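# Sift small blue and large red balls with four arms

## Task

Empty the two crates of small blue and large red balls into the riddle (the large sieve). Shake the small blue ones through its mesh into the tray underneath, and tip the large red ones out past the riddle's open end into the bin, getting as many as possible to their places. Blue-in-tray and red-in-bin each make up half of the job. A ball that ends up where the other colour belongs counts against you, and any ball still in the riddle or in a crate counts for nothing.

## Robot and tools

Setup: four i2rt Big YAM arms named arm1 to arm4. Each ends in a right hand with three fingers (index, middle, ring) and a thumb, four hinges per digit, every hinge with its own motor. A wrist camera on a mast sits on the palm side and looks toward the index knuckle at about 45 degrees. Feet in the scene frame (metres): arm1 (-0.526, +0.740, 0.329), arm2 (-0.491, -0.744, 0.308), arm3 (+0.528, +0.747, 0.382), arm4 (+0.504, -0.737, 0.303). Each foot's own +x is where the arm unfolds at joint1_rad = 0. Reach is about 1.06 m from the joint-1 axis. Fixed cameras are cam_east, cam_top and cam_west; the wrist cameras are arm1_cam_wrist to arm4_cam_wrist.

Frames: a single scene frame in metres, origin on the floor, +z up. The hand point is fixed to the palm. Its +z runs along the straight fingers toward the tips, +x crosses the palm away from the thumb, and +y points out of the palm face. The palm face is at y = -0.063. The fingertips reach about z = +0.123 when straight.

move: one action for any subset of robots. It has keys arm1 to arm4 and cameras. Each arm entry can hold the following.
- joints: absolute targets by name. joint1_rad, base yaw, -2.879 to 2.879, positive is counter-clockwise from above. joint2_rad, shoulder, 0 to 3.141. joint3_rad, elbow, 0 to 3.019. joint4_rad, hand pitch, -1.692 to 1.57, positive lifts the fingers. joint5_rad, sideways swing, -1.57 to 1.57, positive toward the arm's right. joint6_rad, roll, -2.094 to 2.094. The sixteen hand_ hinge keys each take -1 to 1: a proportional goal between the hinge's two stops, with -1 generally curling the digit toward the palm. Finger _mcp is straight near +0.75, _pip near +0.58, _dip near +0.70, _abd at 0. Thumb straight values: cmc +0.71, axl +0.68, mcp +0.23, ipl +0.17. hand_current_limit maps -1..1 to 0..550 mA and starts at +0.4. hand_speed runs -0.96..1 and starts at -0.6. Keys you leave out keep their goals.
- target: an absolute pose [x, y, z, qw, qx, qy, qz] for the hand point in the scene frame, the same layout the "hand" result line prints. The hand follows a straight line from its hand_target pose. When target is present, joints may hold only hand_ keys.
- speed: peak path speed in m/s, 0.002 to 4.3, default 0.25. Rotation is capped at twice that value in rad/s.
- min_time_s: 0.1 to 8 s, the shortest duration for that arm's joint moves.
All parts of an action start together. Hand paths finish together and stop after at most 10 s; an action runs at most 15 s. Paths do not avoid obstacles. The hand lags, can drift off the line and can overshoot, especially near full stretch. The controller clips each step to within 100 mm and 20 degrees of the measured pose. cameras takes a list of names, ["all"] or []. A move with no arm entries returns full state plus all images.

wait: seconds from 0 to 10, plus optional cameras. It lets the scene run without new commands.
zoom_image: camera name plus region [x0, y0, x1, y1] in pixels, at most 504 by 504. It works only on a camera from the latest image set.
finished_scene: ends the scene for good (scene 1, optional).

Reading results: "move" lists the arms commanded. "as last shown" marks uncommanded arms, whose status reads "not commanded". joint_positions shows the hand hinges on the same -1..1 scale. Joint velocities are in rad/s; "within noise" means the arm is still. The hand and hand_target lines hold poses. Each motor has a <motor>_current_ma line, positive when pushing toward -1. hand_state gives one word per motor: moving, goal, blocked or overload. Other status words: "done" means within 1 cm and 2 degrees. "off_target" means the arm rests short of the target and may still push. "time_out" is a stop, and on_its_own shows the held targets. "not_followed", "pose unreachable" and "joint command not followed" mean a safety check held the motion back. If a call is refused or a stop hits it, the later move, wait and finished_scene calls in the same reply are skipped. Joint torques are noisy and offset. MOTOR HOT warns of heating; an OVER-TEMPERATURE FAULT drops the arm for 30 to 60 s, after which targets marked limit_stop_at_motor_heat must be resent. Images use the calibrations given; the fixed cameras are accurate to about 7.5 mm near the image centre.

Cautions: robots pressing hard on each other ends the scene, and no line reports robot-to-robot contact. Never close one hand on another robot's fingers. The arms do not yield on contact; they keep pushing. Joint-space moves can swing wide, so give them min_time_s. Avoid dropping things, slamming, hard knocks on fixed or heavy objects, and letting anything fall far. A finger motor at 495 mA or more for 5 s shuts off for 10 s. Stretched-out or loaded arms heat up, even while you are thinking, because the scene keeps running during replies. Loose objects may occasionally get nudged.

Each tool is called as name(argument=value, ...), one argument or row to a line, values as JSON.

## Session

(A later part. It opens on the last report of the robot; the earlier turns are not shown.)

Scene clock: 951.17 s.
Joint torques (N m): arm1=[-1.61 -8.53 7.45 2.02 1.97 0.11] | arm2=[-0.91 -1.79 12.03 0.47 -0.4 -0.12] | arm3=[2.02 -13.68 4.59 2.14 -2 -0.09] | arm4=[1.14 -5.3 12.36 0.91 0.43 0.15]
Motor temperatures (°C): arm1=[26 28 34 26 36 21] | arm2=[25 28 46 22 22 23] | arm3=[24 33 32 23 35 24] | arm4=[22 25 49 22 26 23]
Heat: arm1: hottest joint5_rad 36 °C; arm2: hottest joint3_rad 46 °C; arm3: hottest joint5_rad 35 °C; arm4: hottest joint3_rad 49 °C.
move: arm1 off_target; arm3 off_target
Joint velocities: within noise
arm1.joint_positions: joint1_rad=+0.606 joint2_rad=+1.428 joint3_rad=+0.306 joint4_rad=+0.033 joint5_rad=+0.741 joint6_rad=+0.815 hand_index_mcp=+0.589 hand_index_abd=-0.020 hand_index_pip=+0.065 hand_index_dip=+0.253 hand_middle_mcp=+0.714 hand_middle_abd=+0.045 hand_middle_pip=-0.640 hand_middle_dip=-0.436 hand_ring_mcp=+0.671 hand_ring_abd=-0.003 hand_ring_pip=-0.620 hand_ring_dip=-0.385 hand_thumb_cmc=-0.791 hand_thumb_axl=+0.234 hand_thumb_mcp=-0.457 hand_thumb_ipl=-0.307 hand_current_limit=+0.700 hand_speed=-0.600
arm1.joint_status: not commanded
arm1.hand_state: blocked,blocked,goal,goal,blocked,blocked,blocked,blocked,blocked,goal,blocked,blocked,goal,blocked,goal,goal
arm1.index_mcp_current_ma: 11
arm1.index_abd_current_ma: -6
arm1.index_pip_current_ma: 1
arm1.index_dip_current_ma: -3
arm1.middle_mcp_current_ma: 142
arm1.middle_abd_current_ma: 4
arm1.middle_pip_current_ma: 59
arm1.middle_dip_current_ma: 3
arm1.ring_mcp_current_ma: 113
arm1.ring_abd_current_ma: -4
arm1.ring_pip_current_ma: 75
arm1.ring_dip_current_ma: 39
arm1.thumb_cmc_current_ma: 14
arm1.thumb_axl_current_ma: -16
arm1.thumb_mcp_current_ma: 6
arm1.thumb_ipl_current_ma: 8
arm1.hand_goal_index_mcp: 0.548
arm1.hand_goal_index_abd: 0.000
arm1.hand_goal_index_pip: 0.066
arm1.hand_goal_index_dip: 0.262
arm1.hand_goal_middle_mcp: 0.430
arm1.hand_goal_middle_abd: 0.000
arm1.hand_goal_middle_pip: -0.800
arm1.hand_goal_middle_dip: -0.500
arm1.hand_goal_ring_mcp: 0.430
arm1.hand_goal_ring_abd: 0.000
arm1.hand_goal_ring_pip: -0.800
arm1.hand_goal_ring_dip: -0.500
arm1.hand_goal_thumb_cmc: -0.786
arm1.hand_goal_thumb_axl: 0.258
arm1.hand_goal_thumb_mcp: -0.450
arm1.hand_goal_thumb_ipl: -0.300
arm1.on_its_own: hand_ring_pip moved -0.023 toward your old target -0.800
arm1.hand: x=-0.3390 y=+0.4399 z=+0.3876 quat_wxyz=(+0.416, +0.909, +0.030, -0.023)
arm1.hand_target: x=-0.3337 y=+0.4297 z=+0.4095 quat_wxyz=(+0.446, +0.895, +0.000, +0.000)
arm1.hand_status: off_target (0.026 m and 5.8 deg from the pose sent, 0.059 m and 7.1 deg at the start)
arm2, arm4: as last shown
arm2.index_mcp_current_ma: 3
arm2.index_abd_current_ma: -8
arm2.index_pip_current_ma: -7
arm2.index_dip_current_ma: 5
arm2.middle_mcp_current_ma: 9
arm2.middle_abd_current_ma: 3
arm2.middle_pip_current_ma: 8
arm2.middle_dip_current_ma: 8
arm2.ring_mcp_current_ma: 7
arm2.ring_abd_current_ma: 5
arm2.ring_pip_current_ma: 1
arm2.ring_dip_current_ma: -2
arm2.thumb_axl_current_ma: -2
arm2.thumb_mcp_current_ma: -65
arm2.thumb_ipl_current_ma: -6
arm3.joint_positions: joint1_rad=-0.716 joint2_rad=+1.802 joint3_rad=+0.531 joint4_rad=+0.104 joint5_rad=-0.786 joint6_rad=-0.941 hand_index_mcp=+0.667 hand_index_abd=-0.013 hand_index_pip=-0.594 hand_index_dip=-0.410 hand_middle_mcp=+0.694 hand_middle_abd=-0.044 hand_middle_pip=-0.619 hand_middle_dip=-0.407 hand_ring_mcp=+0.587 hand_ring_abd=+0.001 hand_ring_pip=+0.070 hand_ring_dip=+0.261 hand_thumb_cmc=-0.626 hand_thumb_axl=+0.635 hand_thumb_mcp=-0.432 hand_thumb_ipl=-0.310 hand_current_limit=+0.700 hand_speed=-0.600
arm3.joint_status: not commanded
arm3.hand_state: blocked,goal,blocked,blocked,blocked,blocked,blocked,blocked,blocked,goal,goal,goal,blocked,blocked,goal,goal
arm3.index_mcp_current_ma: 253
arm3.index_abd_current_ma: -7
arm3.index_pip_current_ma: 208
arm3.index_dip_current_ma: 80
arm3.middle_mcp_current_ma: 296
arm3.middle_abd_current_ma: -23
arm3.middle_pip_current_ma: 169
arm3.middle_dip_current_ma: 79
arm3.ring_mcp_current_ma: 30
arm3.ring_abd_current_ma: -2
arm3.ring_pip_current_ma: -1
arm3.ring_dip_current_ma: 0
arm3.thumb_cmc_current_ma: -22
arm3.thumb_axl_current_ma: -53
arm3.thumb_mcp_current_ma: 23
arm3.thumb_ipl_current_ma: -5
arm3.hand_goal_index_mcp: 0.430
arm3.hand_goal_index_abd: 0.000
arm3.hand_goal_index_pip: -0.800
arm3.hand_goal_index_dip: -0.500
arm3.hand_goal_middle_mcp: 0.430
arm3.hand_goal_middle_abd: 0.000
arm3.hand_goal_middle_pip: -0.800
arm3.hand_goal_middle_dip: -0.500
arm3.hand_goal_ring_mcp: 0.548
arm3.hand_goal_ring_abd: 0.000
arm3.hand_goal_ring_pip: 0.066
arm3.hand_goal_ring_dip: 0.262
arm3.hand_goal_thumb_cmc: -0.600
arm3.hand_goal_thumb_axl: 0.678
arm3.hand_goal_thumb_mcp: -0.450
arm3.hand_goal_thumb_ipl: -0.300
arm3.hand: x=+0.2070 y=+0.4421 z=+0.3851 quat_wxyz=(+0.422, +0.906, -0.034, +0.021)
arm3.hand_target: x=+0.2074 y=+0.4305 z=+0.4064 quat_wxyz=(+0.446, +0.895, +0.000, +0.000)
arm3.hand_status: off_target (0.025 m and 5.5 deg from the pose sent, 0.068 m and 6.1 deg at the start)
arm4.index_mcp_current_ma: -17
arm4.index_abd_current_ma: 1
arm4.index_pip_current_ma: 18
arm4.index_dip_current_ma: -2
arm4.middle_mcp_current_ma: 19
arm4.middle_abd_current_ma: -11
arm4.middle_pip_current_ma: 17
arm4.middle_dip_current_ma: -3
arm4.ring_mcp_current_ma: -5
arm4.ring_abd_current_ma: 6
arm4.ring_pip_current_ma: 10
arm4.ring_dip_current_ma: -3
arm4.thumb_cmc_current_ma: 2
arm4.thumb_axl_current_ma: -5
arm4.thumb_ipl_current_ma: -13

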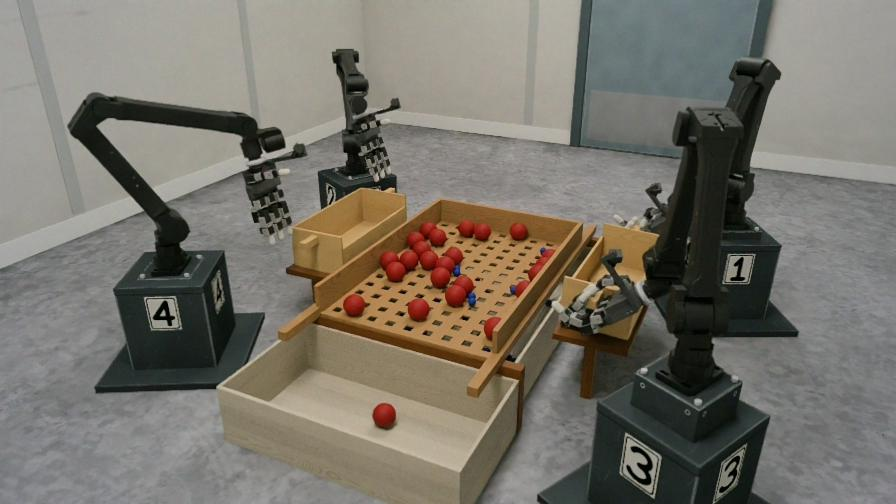

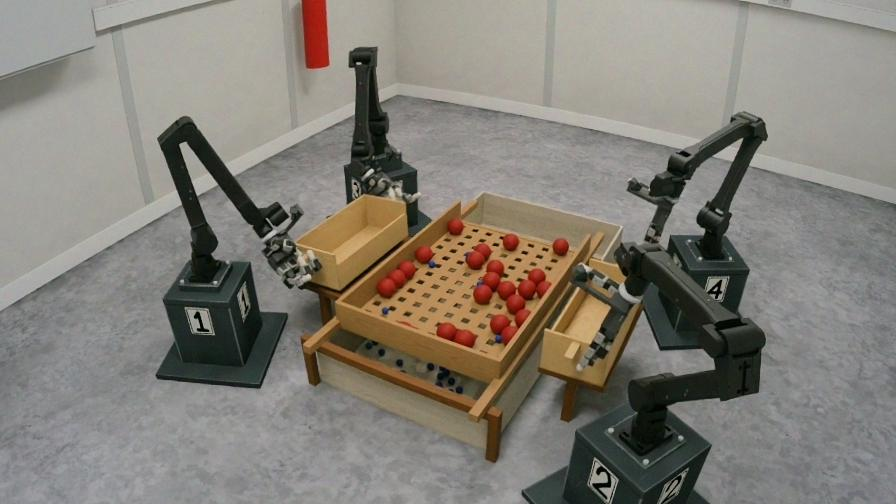

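move(
  arm1={"target": [-0.333, 0.432, 0.386, 0.4462, 0.8949, 0, 0], "speed": 0.06},
  arm3={"target": [0.207, 0.434, 0.386, 0.4462, 0.8949, 0, 0], "speed": 0.06},
)

move(
  arm1={"target": [-0.333, 0.432, 0.372, 0.4462, 0.8949, 0, 0], "speed": 0.03},
  arm3={"target": [0.207, 0.434, 0.372, 0.4462, 0.8949, 0, 0], "speed": 0.03},
  cameras=["cam_east", "cam_west"],
)

zoom_image(
  camera="cam_west",
  region=[240, 160, 440, 330],
)

zoom_image(
  camera="cam_east",
  region=[530, 180, 700, 380],
)

Scene clock: 957.87 s.
Joint torques (N m): arm1=[-0.91 -8.18 5.9 1.88 1.76 0.22] | arm2=[-1.08 -1.73 12.01 0.5 -0.41 -0.12] | arm3=[0.91 -13.16 4.08 2.19 -2.06 -0.15] | arm4=[1.67 -5.71 12.38 0.9 0.41 0.15]
Motor temperatures (°C): arm1=[26 28 33 26 36 21] | arm2=[25 28 46 22 22 23] | arm3=[24 32 31 23 35 24] | arm4=[22 25 49 22 26 23]
Heat: arm1: hottest joint5_rad 36 °C; arm2: hottest joint3_rad 46 °C; arm3: hottest joint5_rad 35 °C; arm4: hottest joint3_rad 49 °C.
move: arm1 off_target; arm3 off_target
Joint velocities: within noise
arm1.joint_positions: joint1_rad=+0.606 joint2_rad=+1.530 joint3_rad=+0.300 joint4_rad=+0.160 joint5_rad=+0.751 joint6_rad=+0.815 hand_index_mcp=+0.589 hand_index_abd=-0.020 hand_index_pip=+0.065 hand_index_dip=+0.253 hand_middle_mcp=+0.702 hand_middle_abd=+0.045 hand_middle_pip=-0.640 hand_middle_dip=-0.436 hand_ring_mcp=+0.671 hand_ring_abd=-0.003 hand_ring_pip=-0.618 hand_ring_dip=-0.385 hand_thumb_cmc=-0.790 hand_thumb_axl=+0.234 hand_thumb_mcp=-0.454 hand_thumb_ipl=-0.303 hand_current_limit=+0.700 hand_speed=-0.600
arm1.joint_status: not commanded
arm1.hand_state: blocked,blocked,goal,goal,blocked,blocked,blocked,blocked,blocked,goal,blocked,blocked,goal,blocked,goal,goal
arm1.index_mcp_current_ma: 21
arm1.index_abd_current_ma: -9
arm1.index_pip_current_ma: -8
arm1.index_dip_current_ma: -8
arm1.middle_mcp_current_ma: 148
arm1.middle_abd_current_ma: -6
arm1.middle_pip_current_ma: 46
arm1.middle_dip_current_ma: 8
arm1.ring_mcp_current_ma: 112
arm1.ring_abd_current_ma: -17
arm1.ring_pip_current_ma: 83
arm1.ring_dip_current_ma: 33
arm1.thumb_cmc_current_ma: 3
arm1.thumb_axl_current_ma: -11
arm1.thumb_mcp_current_ma: 0
arm1.thumb_ipl_current_ma: 0
arm1.hand_goal_index_mcp: 0.548
arm1.hand_goal_index_abd: 0.000
arm1.hand_goal_index_pip: 0.066
arm1.hand_goal_index_dip: 0.262
arm1.hand_goal_middle_mcp: 0.430
arm1.hand_goal_middle_abd: 0.000
arm1.hand_goal_middle_pip: -0.800
arm1.hand_goal_middle_dip: -0.500
arm1.hand_goal_ring_mcp: 0.430
arm1.hand_goal_ring_abd: 0.000
arm1.hand_goal_ring_pip: -0.800
arm1.hand_goal_ring_dip: -0.500
arm1.hand_goal_thumb_cmc: -0.786
arm1.hand_goal_thumb_axl: 0.258
arm1.hand_goal_thumb_mcp: -0.450
arm1.hand_goal_thumb_ipl: -0.300
arm1.hand: x=-0.3377 y=+0.4384 z=+0.3716 quat_wxyz=(+0.423, +0.905, +0.025, -0.020)
arm1.hand_target: x=-0.3333 y=+0.4323 z=+0.3856 quat_wxyz=(+0.445, +0.895, +0.000, +0.000)
arm1.hand_status: off_target (0.016 m and 4.7 deg from the pose sent, 0.010 m and 5.8 deg at the start)
arm2, arm4: as last shown
arm2.index_abd_current_ma: -1
arm2.index_pip_current_ma: -1
arm2.index_dip_current_ma: 11
arm2.middle_mcp_current_ma: 1
arm2.middle_abd_current_ma: -1
arm2.middle_pip_current_ma: 12
arm2.middle_dip_current_ma: 7
arm2.ring_mcp_current_ma: -2
arm2.ring_abd_current_ma: 2
arm2.ring_pip_current_ma: 8
arm2.ring_dip_current_ma: 0
arm2.thumb_cmc_current_ma: 2
arm2.thumb_axl_current_ma: 4
arm2.thumb_mcp_current_ma: -64
arm2.thumb_ipl_current_ma: -9
arm3.joint_positions: joint1_rad=-0.716 joint2_rad=+1.870 joint3_rad=+0.531 joint4_rad=+0.167 joint5_rad=-0.790 joint6_rad=-0.948 hand_index_mcp=+0.667 hand_index_abd=-0.013 hand_index_pip=-0.593 hand_index_dip=-0.410 hand_middle_mcp=+0.696 hand_middle_abd=-0.043 hand_middle_pip=-0.617 hand_middle_dip=-0.406 hand_ring_mcp=+0.587 hand_ring_abd=+0.001 hand_ring_pip=+0.070 hand_ring_dip=+0.261 hand_thumb_cmc=-0.626 hand_thumb_axl=+0.635 hand_thumb_mcp=-0.433 hand_thumb_ipl=-0.307 hand_current_limit=+0.700 hand_speed=-0.600
arm3.joint_status: not commanded
arm3.hand_state: blocked,goal,blocked,blocked,blocked,blocked,blocked,blocked,blocked,goal,goal,goal,blocked,blocked,goal,goal
arm3.index_mcp_current_ma: 255
arm3.index_abd_current_ma: -10
arm3.index_pip_current_ma: 206
arm3.index_dip_current_ma: 81
arm3.middle_mcp_current_ma: 294
arm3.middle_abd_current_ma: -21
arm3.middle_pip_current_ma: 178
arm3.middle_dip_current_ma: 84
arm3.ring_mcp_current_ma: 42
arm3.ring_abd_current_ma: -6
arm3.ring_pip_current_ma: 1
arm3.ring_dip_current_ma: 3
arm3.thumb_cmc_current_ma: -23
arm3.thumb_axl_current_ma: -54
arm3.thumb_mcp_current_ma: 29
arm3.thumb_ipl_current_ma: -2
arm3.hand_goal_index_mcp: 0.430
arm3.hand_goal_index_abd: 0.000
arm3.hand_goal_index_pip: -0.800
arm3.hand_goal_index_dip: -0.500
arm3.hand_goal_middle_mcp: 0.430
arm3.hand_goal_middle_abd: 0.000
arm3.hand_goal_middle_pip: -0.800
arm3.hand_goal_middle_dip: -0.500
arm3.hand_goal_ring_mcp: 0.548
arm3.hand_goal_ring_abd: 0.000
arm3.hand_goal_ring_pip: 0.066
arm3.hand_goal_ring_dip: 0.262
arm3.hand_goal_thumb_cmc: -0.600
arm3.hand_goal_thumb_axl: 0.678
arm3.hand_goal_thumb_mcp: -0.450
arm3.hand_goal_thumb_ipl: -0.300
arm3.hand: x=+0.2097 y=+0.4423 z=+0.3673 quat_wxyz=(+0.423, +0.906, -0.031, +0.022)
arm3.hand_target: x=+0.2074 y=+0.4344 z=+0.3857 quat_wxyz=(+0.446, +0.895, +0.000, +0.000)
arm3.hand_status: off_target (0.021 m and 5.3 deg from the pose sent, 0.008 m and 5.5 deg at the start)
arm4.index_mcp_current_ma: -11
arm4.index_abd_current_ma: -6
arm4.index_pip_current_ma: 6
arm4.index_dip_current_ma: 2
arm4.middle_mcp_current_ma: -3
arm4.middle_abd_current_ma: -14
arm4.middle_pip_current_ma: 5
arm4.middle_dip_current_ma: -2
arm4.ring_mcp_current_ma: -12
arm4.ring_abd_current_ma: 10
arm4.ring_pip_current_ma: 9
arm4.ring_dip_current_ma: 13
arm4.thumb_cmc_current_ma: 4
arm4.thumb_axl_current_ma: -8
arm4.thumb_mcp_current_ma: -4
arm4.thumb_ipl_current_ma: -11
pictures: none

Scene clock: 958.90 s.
Joint torques (N m): arm1=[-0.79 -6.83 5.57 1.59 1.01 0.15] | arm2=[-1.08 -1.55 12.04 0.47 -0.41 -0.11] | arm3=[0.91 -11.52 4.27 2.19 -1.4 -0.12] | arm4=[1.32 -5.36 12.23 0.81 0.41 0.17]
Motor temperatures (°C): arm1=[26 28 33 26 36 21] | arm2=[25 28 46 22 22 23] | arm3=[24 32 31 23 35 24] | arm4=[22 25 49 22 26 23]
Heat: arm1: hottest joint5_rad 36 °C; arm2: hottest joint3_rad 46 °C; arm3: hottest joint5_rad 35 °C; arm4: hottest joint3_rad 49 °C.
move: arm1 off_target; arm3 off_target
Joint velocities: within noise
arm1.joint_positions: joint1_rad=+0.606 joint2_rad=+1.585 joint3_rad=+0.295 joint4_rad=+0.245 joint5_rad=+0.770 joint6_rad=+0.820 hand_index_mcp=+0.589 hand_index_abd=-0.020 hand_index_pip=+0.065 hand_index_dip=+0.253 hand_middle_mcp=+0.663 hand_middle_abd=+0.042 hand_middle_pip=-0.639 hand_middle_dip=-0.436 hand_ring_mcp=+0.647 hand_ring_abd=-0.003 hand_ring_pip=-0.604 hand_ring_dip=-0.384 hand_thumb_cmc=-0.786 hand_thumb_axl=+0.236 hand_thumb_mcp=-0.448 hand_thumb_ipl=-0.303 hand_current_limit=+0.700 hand_speed=-0.600
arm1.joint_status: not commanded
arm1.hand_state: blocked,blocked,goal,goal,blocked,blocked,blocked,blocked,blocked,goal,blocked,blocked,goal,blocked,goal,goal
arm1.index_mcp_current_ma: 10
arm1.index_abd_current_ma: 4
arm1.index_pip_current_ma: -9
arm1.index_dip_current_ma: -3
arm1.middle_mcp_current_ma: 98
arm1.middle_abd_current_ma: -3
arm1.middle_pip_current_ma: 57
arm1.middle_dip_current_ma: 20
arm1.ring_mcp_current_ma: 104
arm1.ring_abd_current_ma: -6
arm1.ring_pip_current_ma: 80
arm1.ring_dip_current_ma: 36
arm1.thumb_cmc_current_ma: 11
arm1.thumb_axl_current_ma: -14
arm1.thumb_mcp_current_ma: 19
arm1.thumb_ipl_current_ma: 4
arm1.hand_goal_index_mcp: 0.548
arm1.hand_goal_index_abd: 0.000
arm1.hand_goal_index_pip: 0.066
arm1.hand_goal_index_dip: 0.262
arm1.hand_goal_middle_mcp: 0.430
arm1.hand_goal_middle_abd: 0.000
arm1.hand_goal_middle_pip: -0.800
arm1.hand_goal_middle_dip: -0.500
arm1.hand_goal_ring_mcp: 0.430
arm1.hand_goal_ring_abd: 0.000
arm1.hand_goal_ring_pip: -0.800
arm1.hand_goal_ring_dip: -0.500
arm1.hand_goal_thumb_cmc: -0.786
arm1.hand_goal_thumb_axl: 0.258
arm1.hand_goal_thumb_mcp: -0.450
arm1.hand_goal_thumb_ipl: -0.300
arm1.on_its_own: hand_middle_mcp moved -0.039 toward your old target +0.430; hand_ring_mcp moved -0.024 toward your old target +0.430
arm1.hand: x=-0.3387 y=+0.4371 z=+0.3669 quat_wxyz=(+0.436, +0.900, +0.015, -0.014)
arm1.hand_target: x=-0.3331 y=+0.4322 z=+0.3720 quat_wxyz=(+0.446, +0.895, +0.000, +0.000)
arm1.hand_status: off_target (0.009 m and 2.7 deg from the pose sent, 0.008 m and 4.7 deg at the start)
arm2, arm4: as last shown
arm2.index_mcp_current_ma: 1
arm2.index_abd_current_ma: -9
arm2.index_pip_current_ma: 3
arm2.index_dip_current_ma: 5
arm2.middle_mcp_current_ma: -4
arm2.middle_abd_current_ma: 0
arm2.middle_pip_current_ma: 14
arm2.middle_dip_current_ma: 6
arm2.ring_mcp_current_ma: 5
arm2.ring_abd_current_ma: 6
arm2.ring_pip_current_ma: 2
arm2.thumb_cmc_current_ma: 8
arm2.thumb_axl_current_ma: 5
arm2.thumb_mcp_current_ma: -63
arm3.joint_positions: joint1_rad=-0.716 joint2_rad=+1.901 joint3_rad=+0.531 joint4_rad=+0.215 joint5_rad=-0.808 joint6_rad=-0.952 hand_index_mcp=+0.666 hand_index_abd=-0.012 hand_index_pip=-0.588 hand_index_dip=-0.410 hand_middle_mcp=+0.693 hand_middle_abd=-0.043 hand_middle_pip=-0.605 hand_middle_dip=-0.404 hand_ring_mcp=+0.587 hand_ring_abd=+0.001 hand_ring_pip=+0.070 hand_ring_dip=+0.261 hand_thumb_cmc=-0.626 hand_thumb_axl=+0.636 hand_thumb_mcp=-0.439 hand_thumb_ipl=-0.303 hand_current_limit=+0.700 hand_speed=-0.600
arm3.joint_status: not commanded
arm3.hand_state: blocked,goal,blocked,blocked,blocked,blocked,blocked,blocked,blocked,goal,goal,goal,blocked,blocked,goal,goal
arm3.index_mcp_current_ma: 255
arm3.index_abd_current_ma: -15
arm3.index_pip_current_ma: 213
arm3.index_dip_current_ma: 81
arm3.middle_mcp_current_ma: 295
arm3.middle_abd_current_ma: -22
arm3.middle_pip_current_ma: 180
arm3.middle_dip_current_ma: 90
arm3.ring_mcp_current_ma: 33
arm3.ring_abd_current_ma: -5
arm3.ring_pip_current_ma: 1
arm3.ring_dip_current_ma: 6
arm3.thumb_cmc_current_ma: -17
arm3.thumb_axl_current_ma: -50
arm3.thumb_mcp_current_ma: 23
arm3.thumb_ipl_current_ma: 0
arm3.hand_goal_index_mcp: 0.430
arm3.hand_goal_index_abd: 0.000
arm3.hand_goal_index_pip: -0.800
arm3.hand_goal_index_dip: -0.500
arm3.hand_goal_middle_mcp: 0.430
arm3.hand_goal_middle_abd: 0.000
arm3.hand_goal_middle_pip: -0.800
arm3.hand_goal_middle_dip: -0.500
arm3.hand_goal_ring_mcp: 0.548
arm3.hand_goal_ring_abd: 0.000
arm3.hand_goal_ring_pip: 0.066
arm3.hand_goal_ring_dip: 0.262
arm3.hand_goal_thumb_cmc: -0.600
arm3.hand_goal_thumb_axl: 0.678
arm3.hand_goal_thumb_mcp: -0.450
arm3.hand_goal_thumb_ipl: -0.300
arm3.hand: x=+0.2109 y=+0.4410 z=+0.3639 quat_wxyz=(+0.433, +0.901, -0.024, +0.019)
arm3.hand_target: x=+0.2072 y=+0.4342 z=+0.3719 quat_wxyz=(+0.446, +0.895, +0.000, +0.000)
arm3.hand_status: off_target (0.011 m and 3.9 deg from the pose sent, 0.010 m and 5.3 deg at the start)
arm4.index_mcp_current_ma: -4
arm4.index_abd_current_ma: 3
arm4.index_pip_current_ma: 10
arm4.index_dip_current_ma: -3
arm4.middle_mcp_current_ma: 24
arm4.middle_abd_current_ma: -17
arm4.middle_pip_current_ma: 7
arm4.middle_dip_current_ma: 6
arm4.ring_mcp_current_ma: 6
arm4.ring_abd_current_ma: 17
arm4.ring_pip_current_ma: 1
arm4.ring_dip_current_ma: 1
arm4.thumb_cmc_current_ma: -1
arm4.thumb_axl_current_ma: -1
arm4.thumb_mcp_current_ma: -6
arm4.thumb_ipl_current_ma: -3

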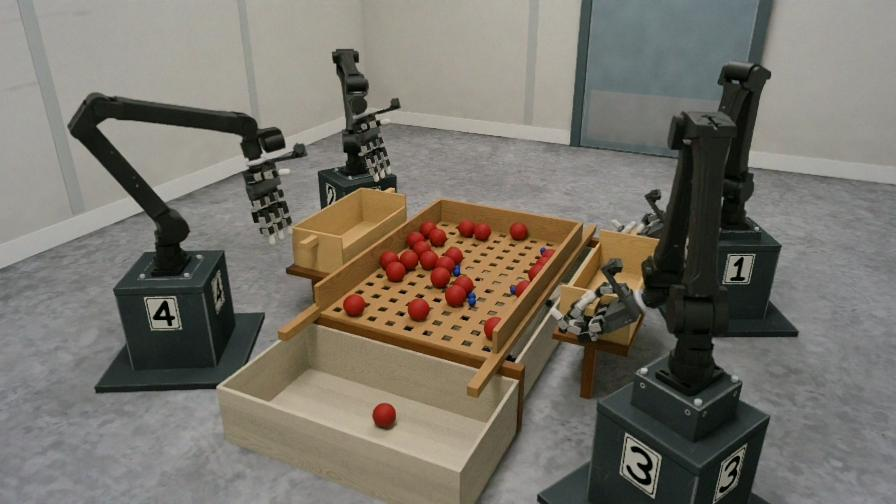

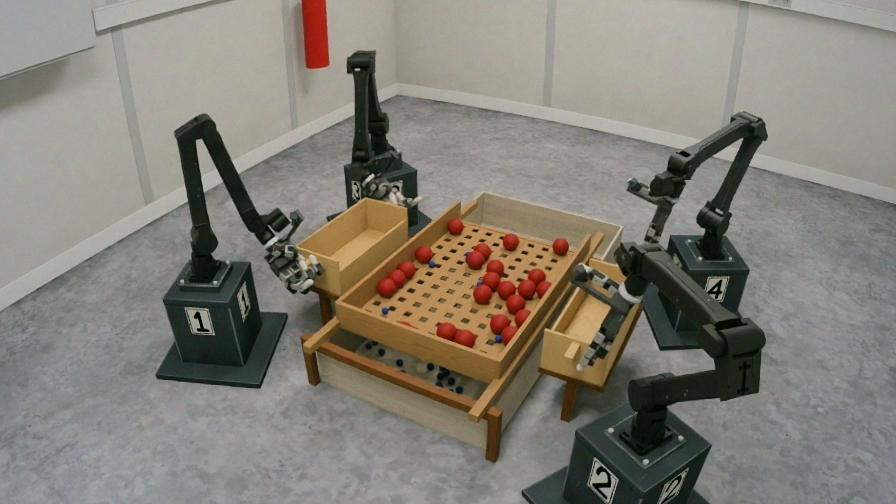

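Scaled by 2.520.

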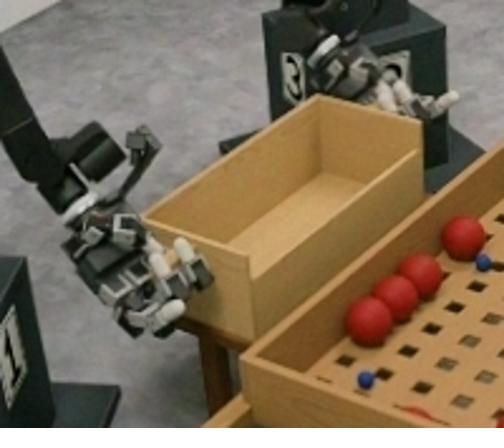

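Scaled by 2.520.

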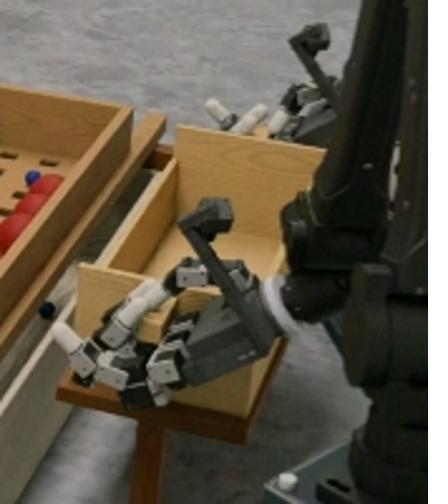

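move(
  arm1={"target": [-0.333, 0.432, 0.360, 0.4462, 0.8949, 0, 0], "speed": 0.03},
  arm3={"target": [0.207, 0.434, 0.360, 0.4462, 0.8949, 0, 0], "speed": 0.03},
  cameras=["cam_east", "cam_west"],
)

zoom_image(
  camera="cam_west",
  region=[240, 160, 440, 330],
)

zoom_image(
  camera="cam_east",
  region=[530, 180, 700, 380],
)

Scene clock: 963.03 s.
Joint torques (N m): arm1=[-0.91 -6.07 5.18 1.25 0.35 0.03] | arm2=[-1.03 -1.73 11.89 0.47 -0.41 -0.09] | arm3=[0.91 -10.29 4.51 1.94 -0.78 -0.08] | arm4=[1.44 -5.77 12.29 0.7 0.4 0.15]
Motor temperatures (°C): arm1=[26 28 33 26 35 21] | arm2=[25 28 46 22 22 23] | arm3=[24 32 31 23 35 24] | arm4=[22 25 49 22 26 23]
Heat: arm1: hottest joint5_rad 35 °C; arm2: hottest joint3_rad 46 °C; arm3: hottest joint5_rad 35 °C; arm4: hottest joint3_rad 49 °C.
move: arm1 done; arm3 off_target
Joint velocities: within noise
arm1.joint_positions: joint1_rad=+0.606 joint2_rad=+1.635 joint3_rad=+0.292 joint4_rad=+0.321 joint5_rad=+0.788 joint6_rad=+0.833 hand_index_mcp=+0.589 hand_index_abd=-0.020 hand_index_pip=+0.065 hand_index_dip=+0.253 hand_middle_mcp=+0.573 hand_middle_abd=+0.037 hand_middle_pip=-0.635 hand_middle_dip=-0.436 hand_ring_mcp=+0.570 hand_ring_abd=-0.003 hand_ring_pip=-0.584 hand_ring_dip=-0.384 hand_thumb_cmc=-0.762 hand_thumb_axl=+0.226 hand_thumb_mcp=-0.434 hand_thumb_ipl=-0.306 hand_current_limit=+0.700 hand_speed=-0.600
arm1.joint_status: not commanded
arm1.hand_state: blocked,blocked,goal,goal,blocked,blocked,blocked,blocked,blocked,goal,blocked,blocked,blocked,blocked,goal,goal
arm1.index_mcp_current_ma: 4
arm1.index_abd_current_ma: -1
arm1.index_pip_current_ma: -3
arm1.index_dip_current_ma: 3
arm1.middle_mcp_current_ma: 47
arm1.middle_abd_current_ma: -14
arm1.middle_pip_current_ma: 58
arm1.middle_dip_current_ma: 12
arm1.ring_mcp_current_ma: 39
arm1.ring_abd_current_ma: -6
arm1.ring_pip_current_ma: 80
arm1.ring_dip_current_ma: 41
arm1.thumb_cmc_current_ma: 8
arm1.thumb_axl_current_ma: -25
arm1.thumb_mcp_current_ma: 9
arm1.thumb_ipl_current_ma: 13
arm1.hand_goal_index_mcp: 0.548
arm1.hand_goal_index_abd: 0.000
arm1.hand_goal_index_pip: 0.066
arm1.hand_goal_index_dip: 0.262
arm1.hand_goal_middle_mcp: 0.430
arm1.hand_goal_middle_abd: 0.000
arm1.hand_goal_middle_pip: -0.800
arm1.hand_goal_middle_dip: -0.500
arm1.hand_goal_ring_mcp: 0.430
arm1.hand_goal_ring_abd: 0.000
arm1.hand_goal_ring_pip: -0.800
arm1.hand_goal_ring_dip: -0.500
arm1.hand_goal_thumb_cmc: -0.786
arm1.hand_goal_thumb_axl: 0.258
arm1.hand_goal_thumb_mcp: -0.450
arm1.hand_goal_thumb_ipl: -0.300
arm1.on_its_own: hand_middle_mcp moved -0.090 toward your old target +0.430; hand_ring_mcp moved -0.078 toward your old target +0.430
arm1.hand: x=-0.3402 y=+0.4361 z=+0.3626 quat_wxyz=(+0.447, +0.895, +0.003, -0.008)
arm1.hand_target: x=-0.3331 y=+0.4322 z=+0.3601 quat_wxyz=(+0.446, +0.895, +0.000, +0.000)
arm1.hand_status: done (0.009 m and 1.0 deg from the pose sent, 0.010 m and 2.7 deg at the start)
arm2, arm4: as last shown
arm2.index_mcp_current_ma: 0
arm2.index_abd_current_ma: -2
arm2.index_dip_current_ma: 3
arm2.middle_mcp_current_ma: 1
arm2.middle_abd_current_ma: 1
arm2.middle_pip_current_ma: 8
arm2.middle_dip_current_ma: 5
arm2.ring_mcp_current_ma: 4
arm2.ring_abd_current_ma: 4
arm2.ring_pip_current_ma: -2
arm2.ring_dip_current_ma: 1
arm2.thumb_cmc_current_ma: 0
arm2.thumb_axl_current_ma: 2
arm3.joint_positions: joint1_rad=-0.716 joint2_rad=+1.929 joint3_rad=+0.531 joint4_rad=+0.264 joint5_rad=-0.826 joint6_rad=-0.956 hand_index_mcp=+0.628 hand_index_abd=-0.013 hand_index_pip=-0.570 hand_index_dip=-0.410 hand_middle_mcp=+0.640 hand_middle_abd=-0.024 hand_middle_pip=-0.588 hand_middle_dip=-0.400 hand_ring_mcp=+0.587 hand_ring_abd=+0.001 hand_ring_pip=+0.070 hand_ring_dip=+0.261 hand_thumb_cmc=-0.626 hand_thumb_axl=+0.636 hand_thumb_mcp=-0.427 hand_thumb_ipl=-0.305 hand_current_limit=+0.700 hand_speed=-0.600
arm3.joint_status: not commanded
arm3.hand_state: blocked,goal,blocked,blocked,blocked,blocked,blocked,blocked,blocked,goal,goal,goal,blocked,blocked,blocked,goal
arm3.index_mcp_current_ma: 207
arm3.index_abd_current_ma: -9
arm3.index_pip_current_ma: 237
arm3.index_dip_current_ma: 83
arm3.middle_mcp_current_ma: 231
arm3.middle_abd_current_ma: -5
arm3.middle_pip_current_ma: 205
arm3.middle_dip_current_ma: 84
arm3.ring_mcp_current_ma: 36
arm3.ring_abd_current_ma: -4
arm3.ring_pip_current_ma: -2
arm3.ring_dip_current_ma: 4
arm3.thumb_cmc_current_ma: -12
arm3.thumb_axl_current_ma: -54
arm3.thumb_mcp_current_ma: 35
arm3.thumb_ipl_current_ma: -10
arm3.hand_goal_index_mcp: 0.430
arm3.hand_goal_index_abd: 0.000
arm3.hand_goal_index_pip: -0.800
arm3.hand_goal_index_dip: -0.500
arm3.hand_goal_middle_mcp: 0.430
arm3.hand_goal_middle_abd: 0.000
arm3.hand_goal_middle_pip: -0.800
arm3.hand_goal_middle_dip: -0.500
arm3.hand_goal_ring_mcp: 0.548
arm3.hand_goal_ring_abd: 0.000
arm3.hand_goal_ring_pip: 0.066
arm3.hand_goal_ring_dip: 0.262
arm3.hand_goal_thumb_cmc: -0.600
arm3.hand_goal_thumb_axl: 0.678
arm3.hand_goal_thumb_mcp: -0.450
arm3.hand_goal_thumb_ipl: -0.300
arm3.on_its_own: hand_index_mcp moved -0.038 toward your old target +0.430; hand_middle_mcp moved -0.053 toward your old target +0.430
arm3.hand: x=+0.2118 y=+0.4397 z=+0.3618 quat_wxyz=(+0.443, +0.896, -0.016, +0.014)
arm3.hand_target: x=+0.2071 y=+0.4341 z=+0.3601 quat_wxyz=(+0.446, +0.895, +0.000, +0.000)
arm3.hand_status: off_target (0.008 m and 2.5 deg from the pose sent, 0.009 m and 3.9 deg at the start)
arm4.index_mcp_current_ma: -7
arm4.index_abd_current_ma: 9
arm4.index_pip_current_ma: 19
arm4.index_dip_current_ma: 11
arm4.middle_mcp_current_ma: 18
arm4.middle_abd_current_ma: 1
arm4.middle_pip_current_ma: -2
arm4.middle_dip_current_ma: -7
arm4.ring_mcp_current_ma: -7
arm4.ring_abd_current_ma: 14
arm4.ring_pip_current_ma: 8
arm4.ring_dip_current_ma: 5
arm4.thumb_cmc_current_ma: -5
arm4.thumb_axl_current_ma: -14
arm4.thumb_mcp_current_ma: 11
arm4.thumb_ipl_current_ma: -4

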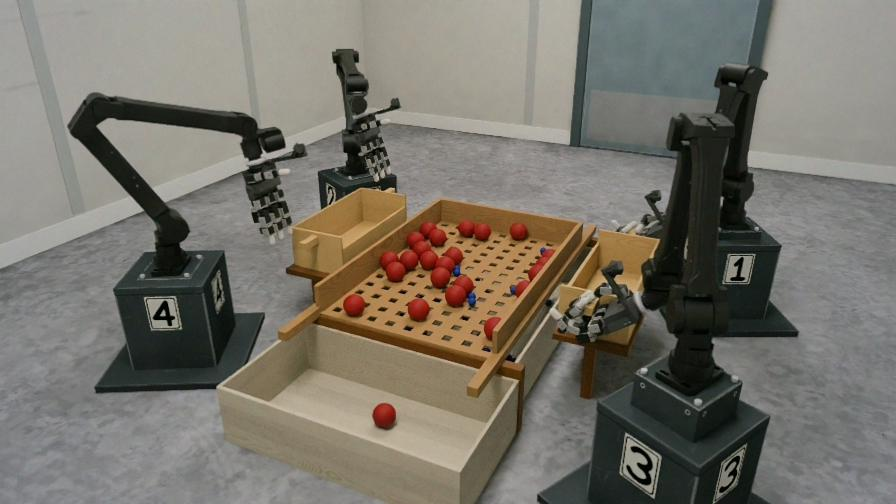

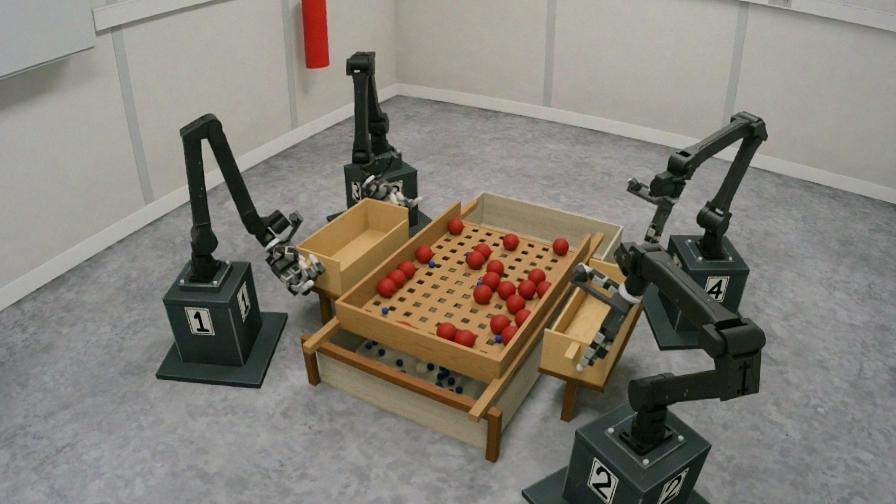

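Scaled by 2.520.

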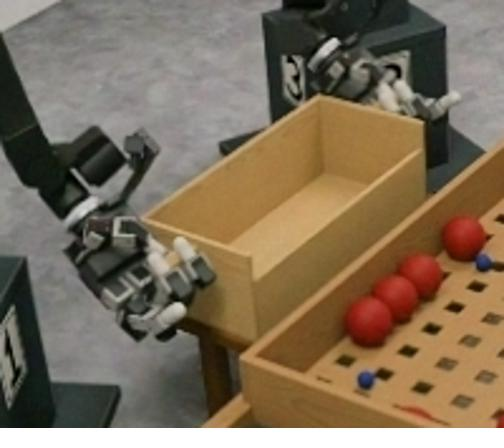

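Scaled by 2.520.

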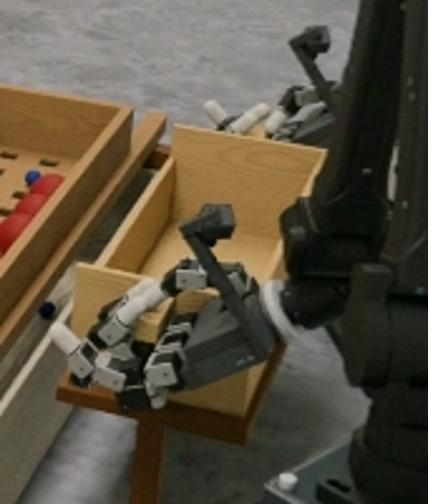

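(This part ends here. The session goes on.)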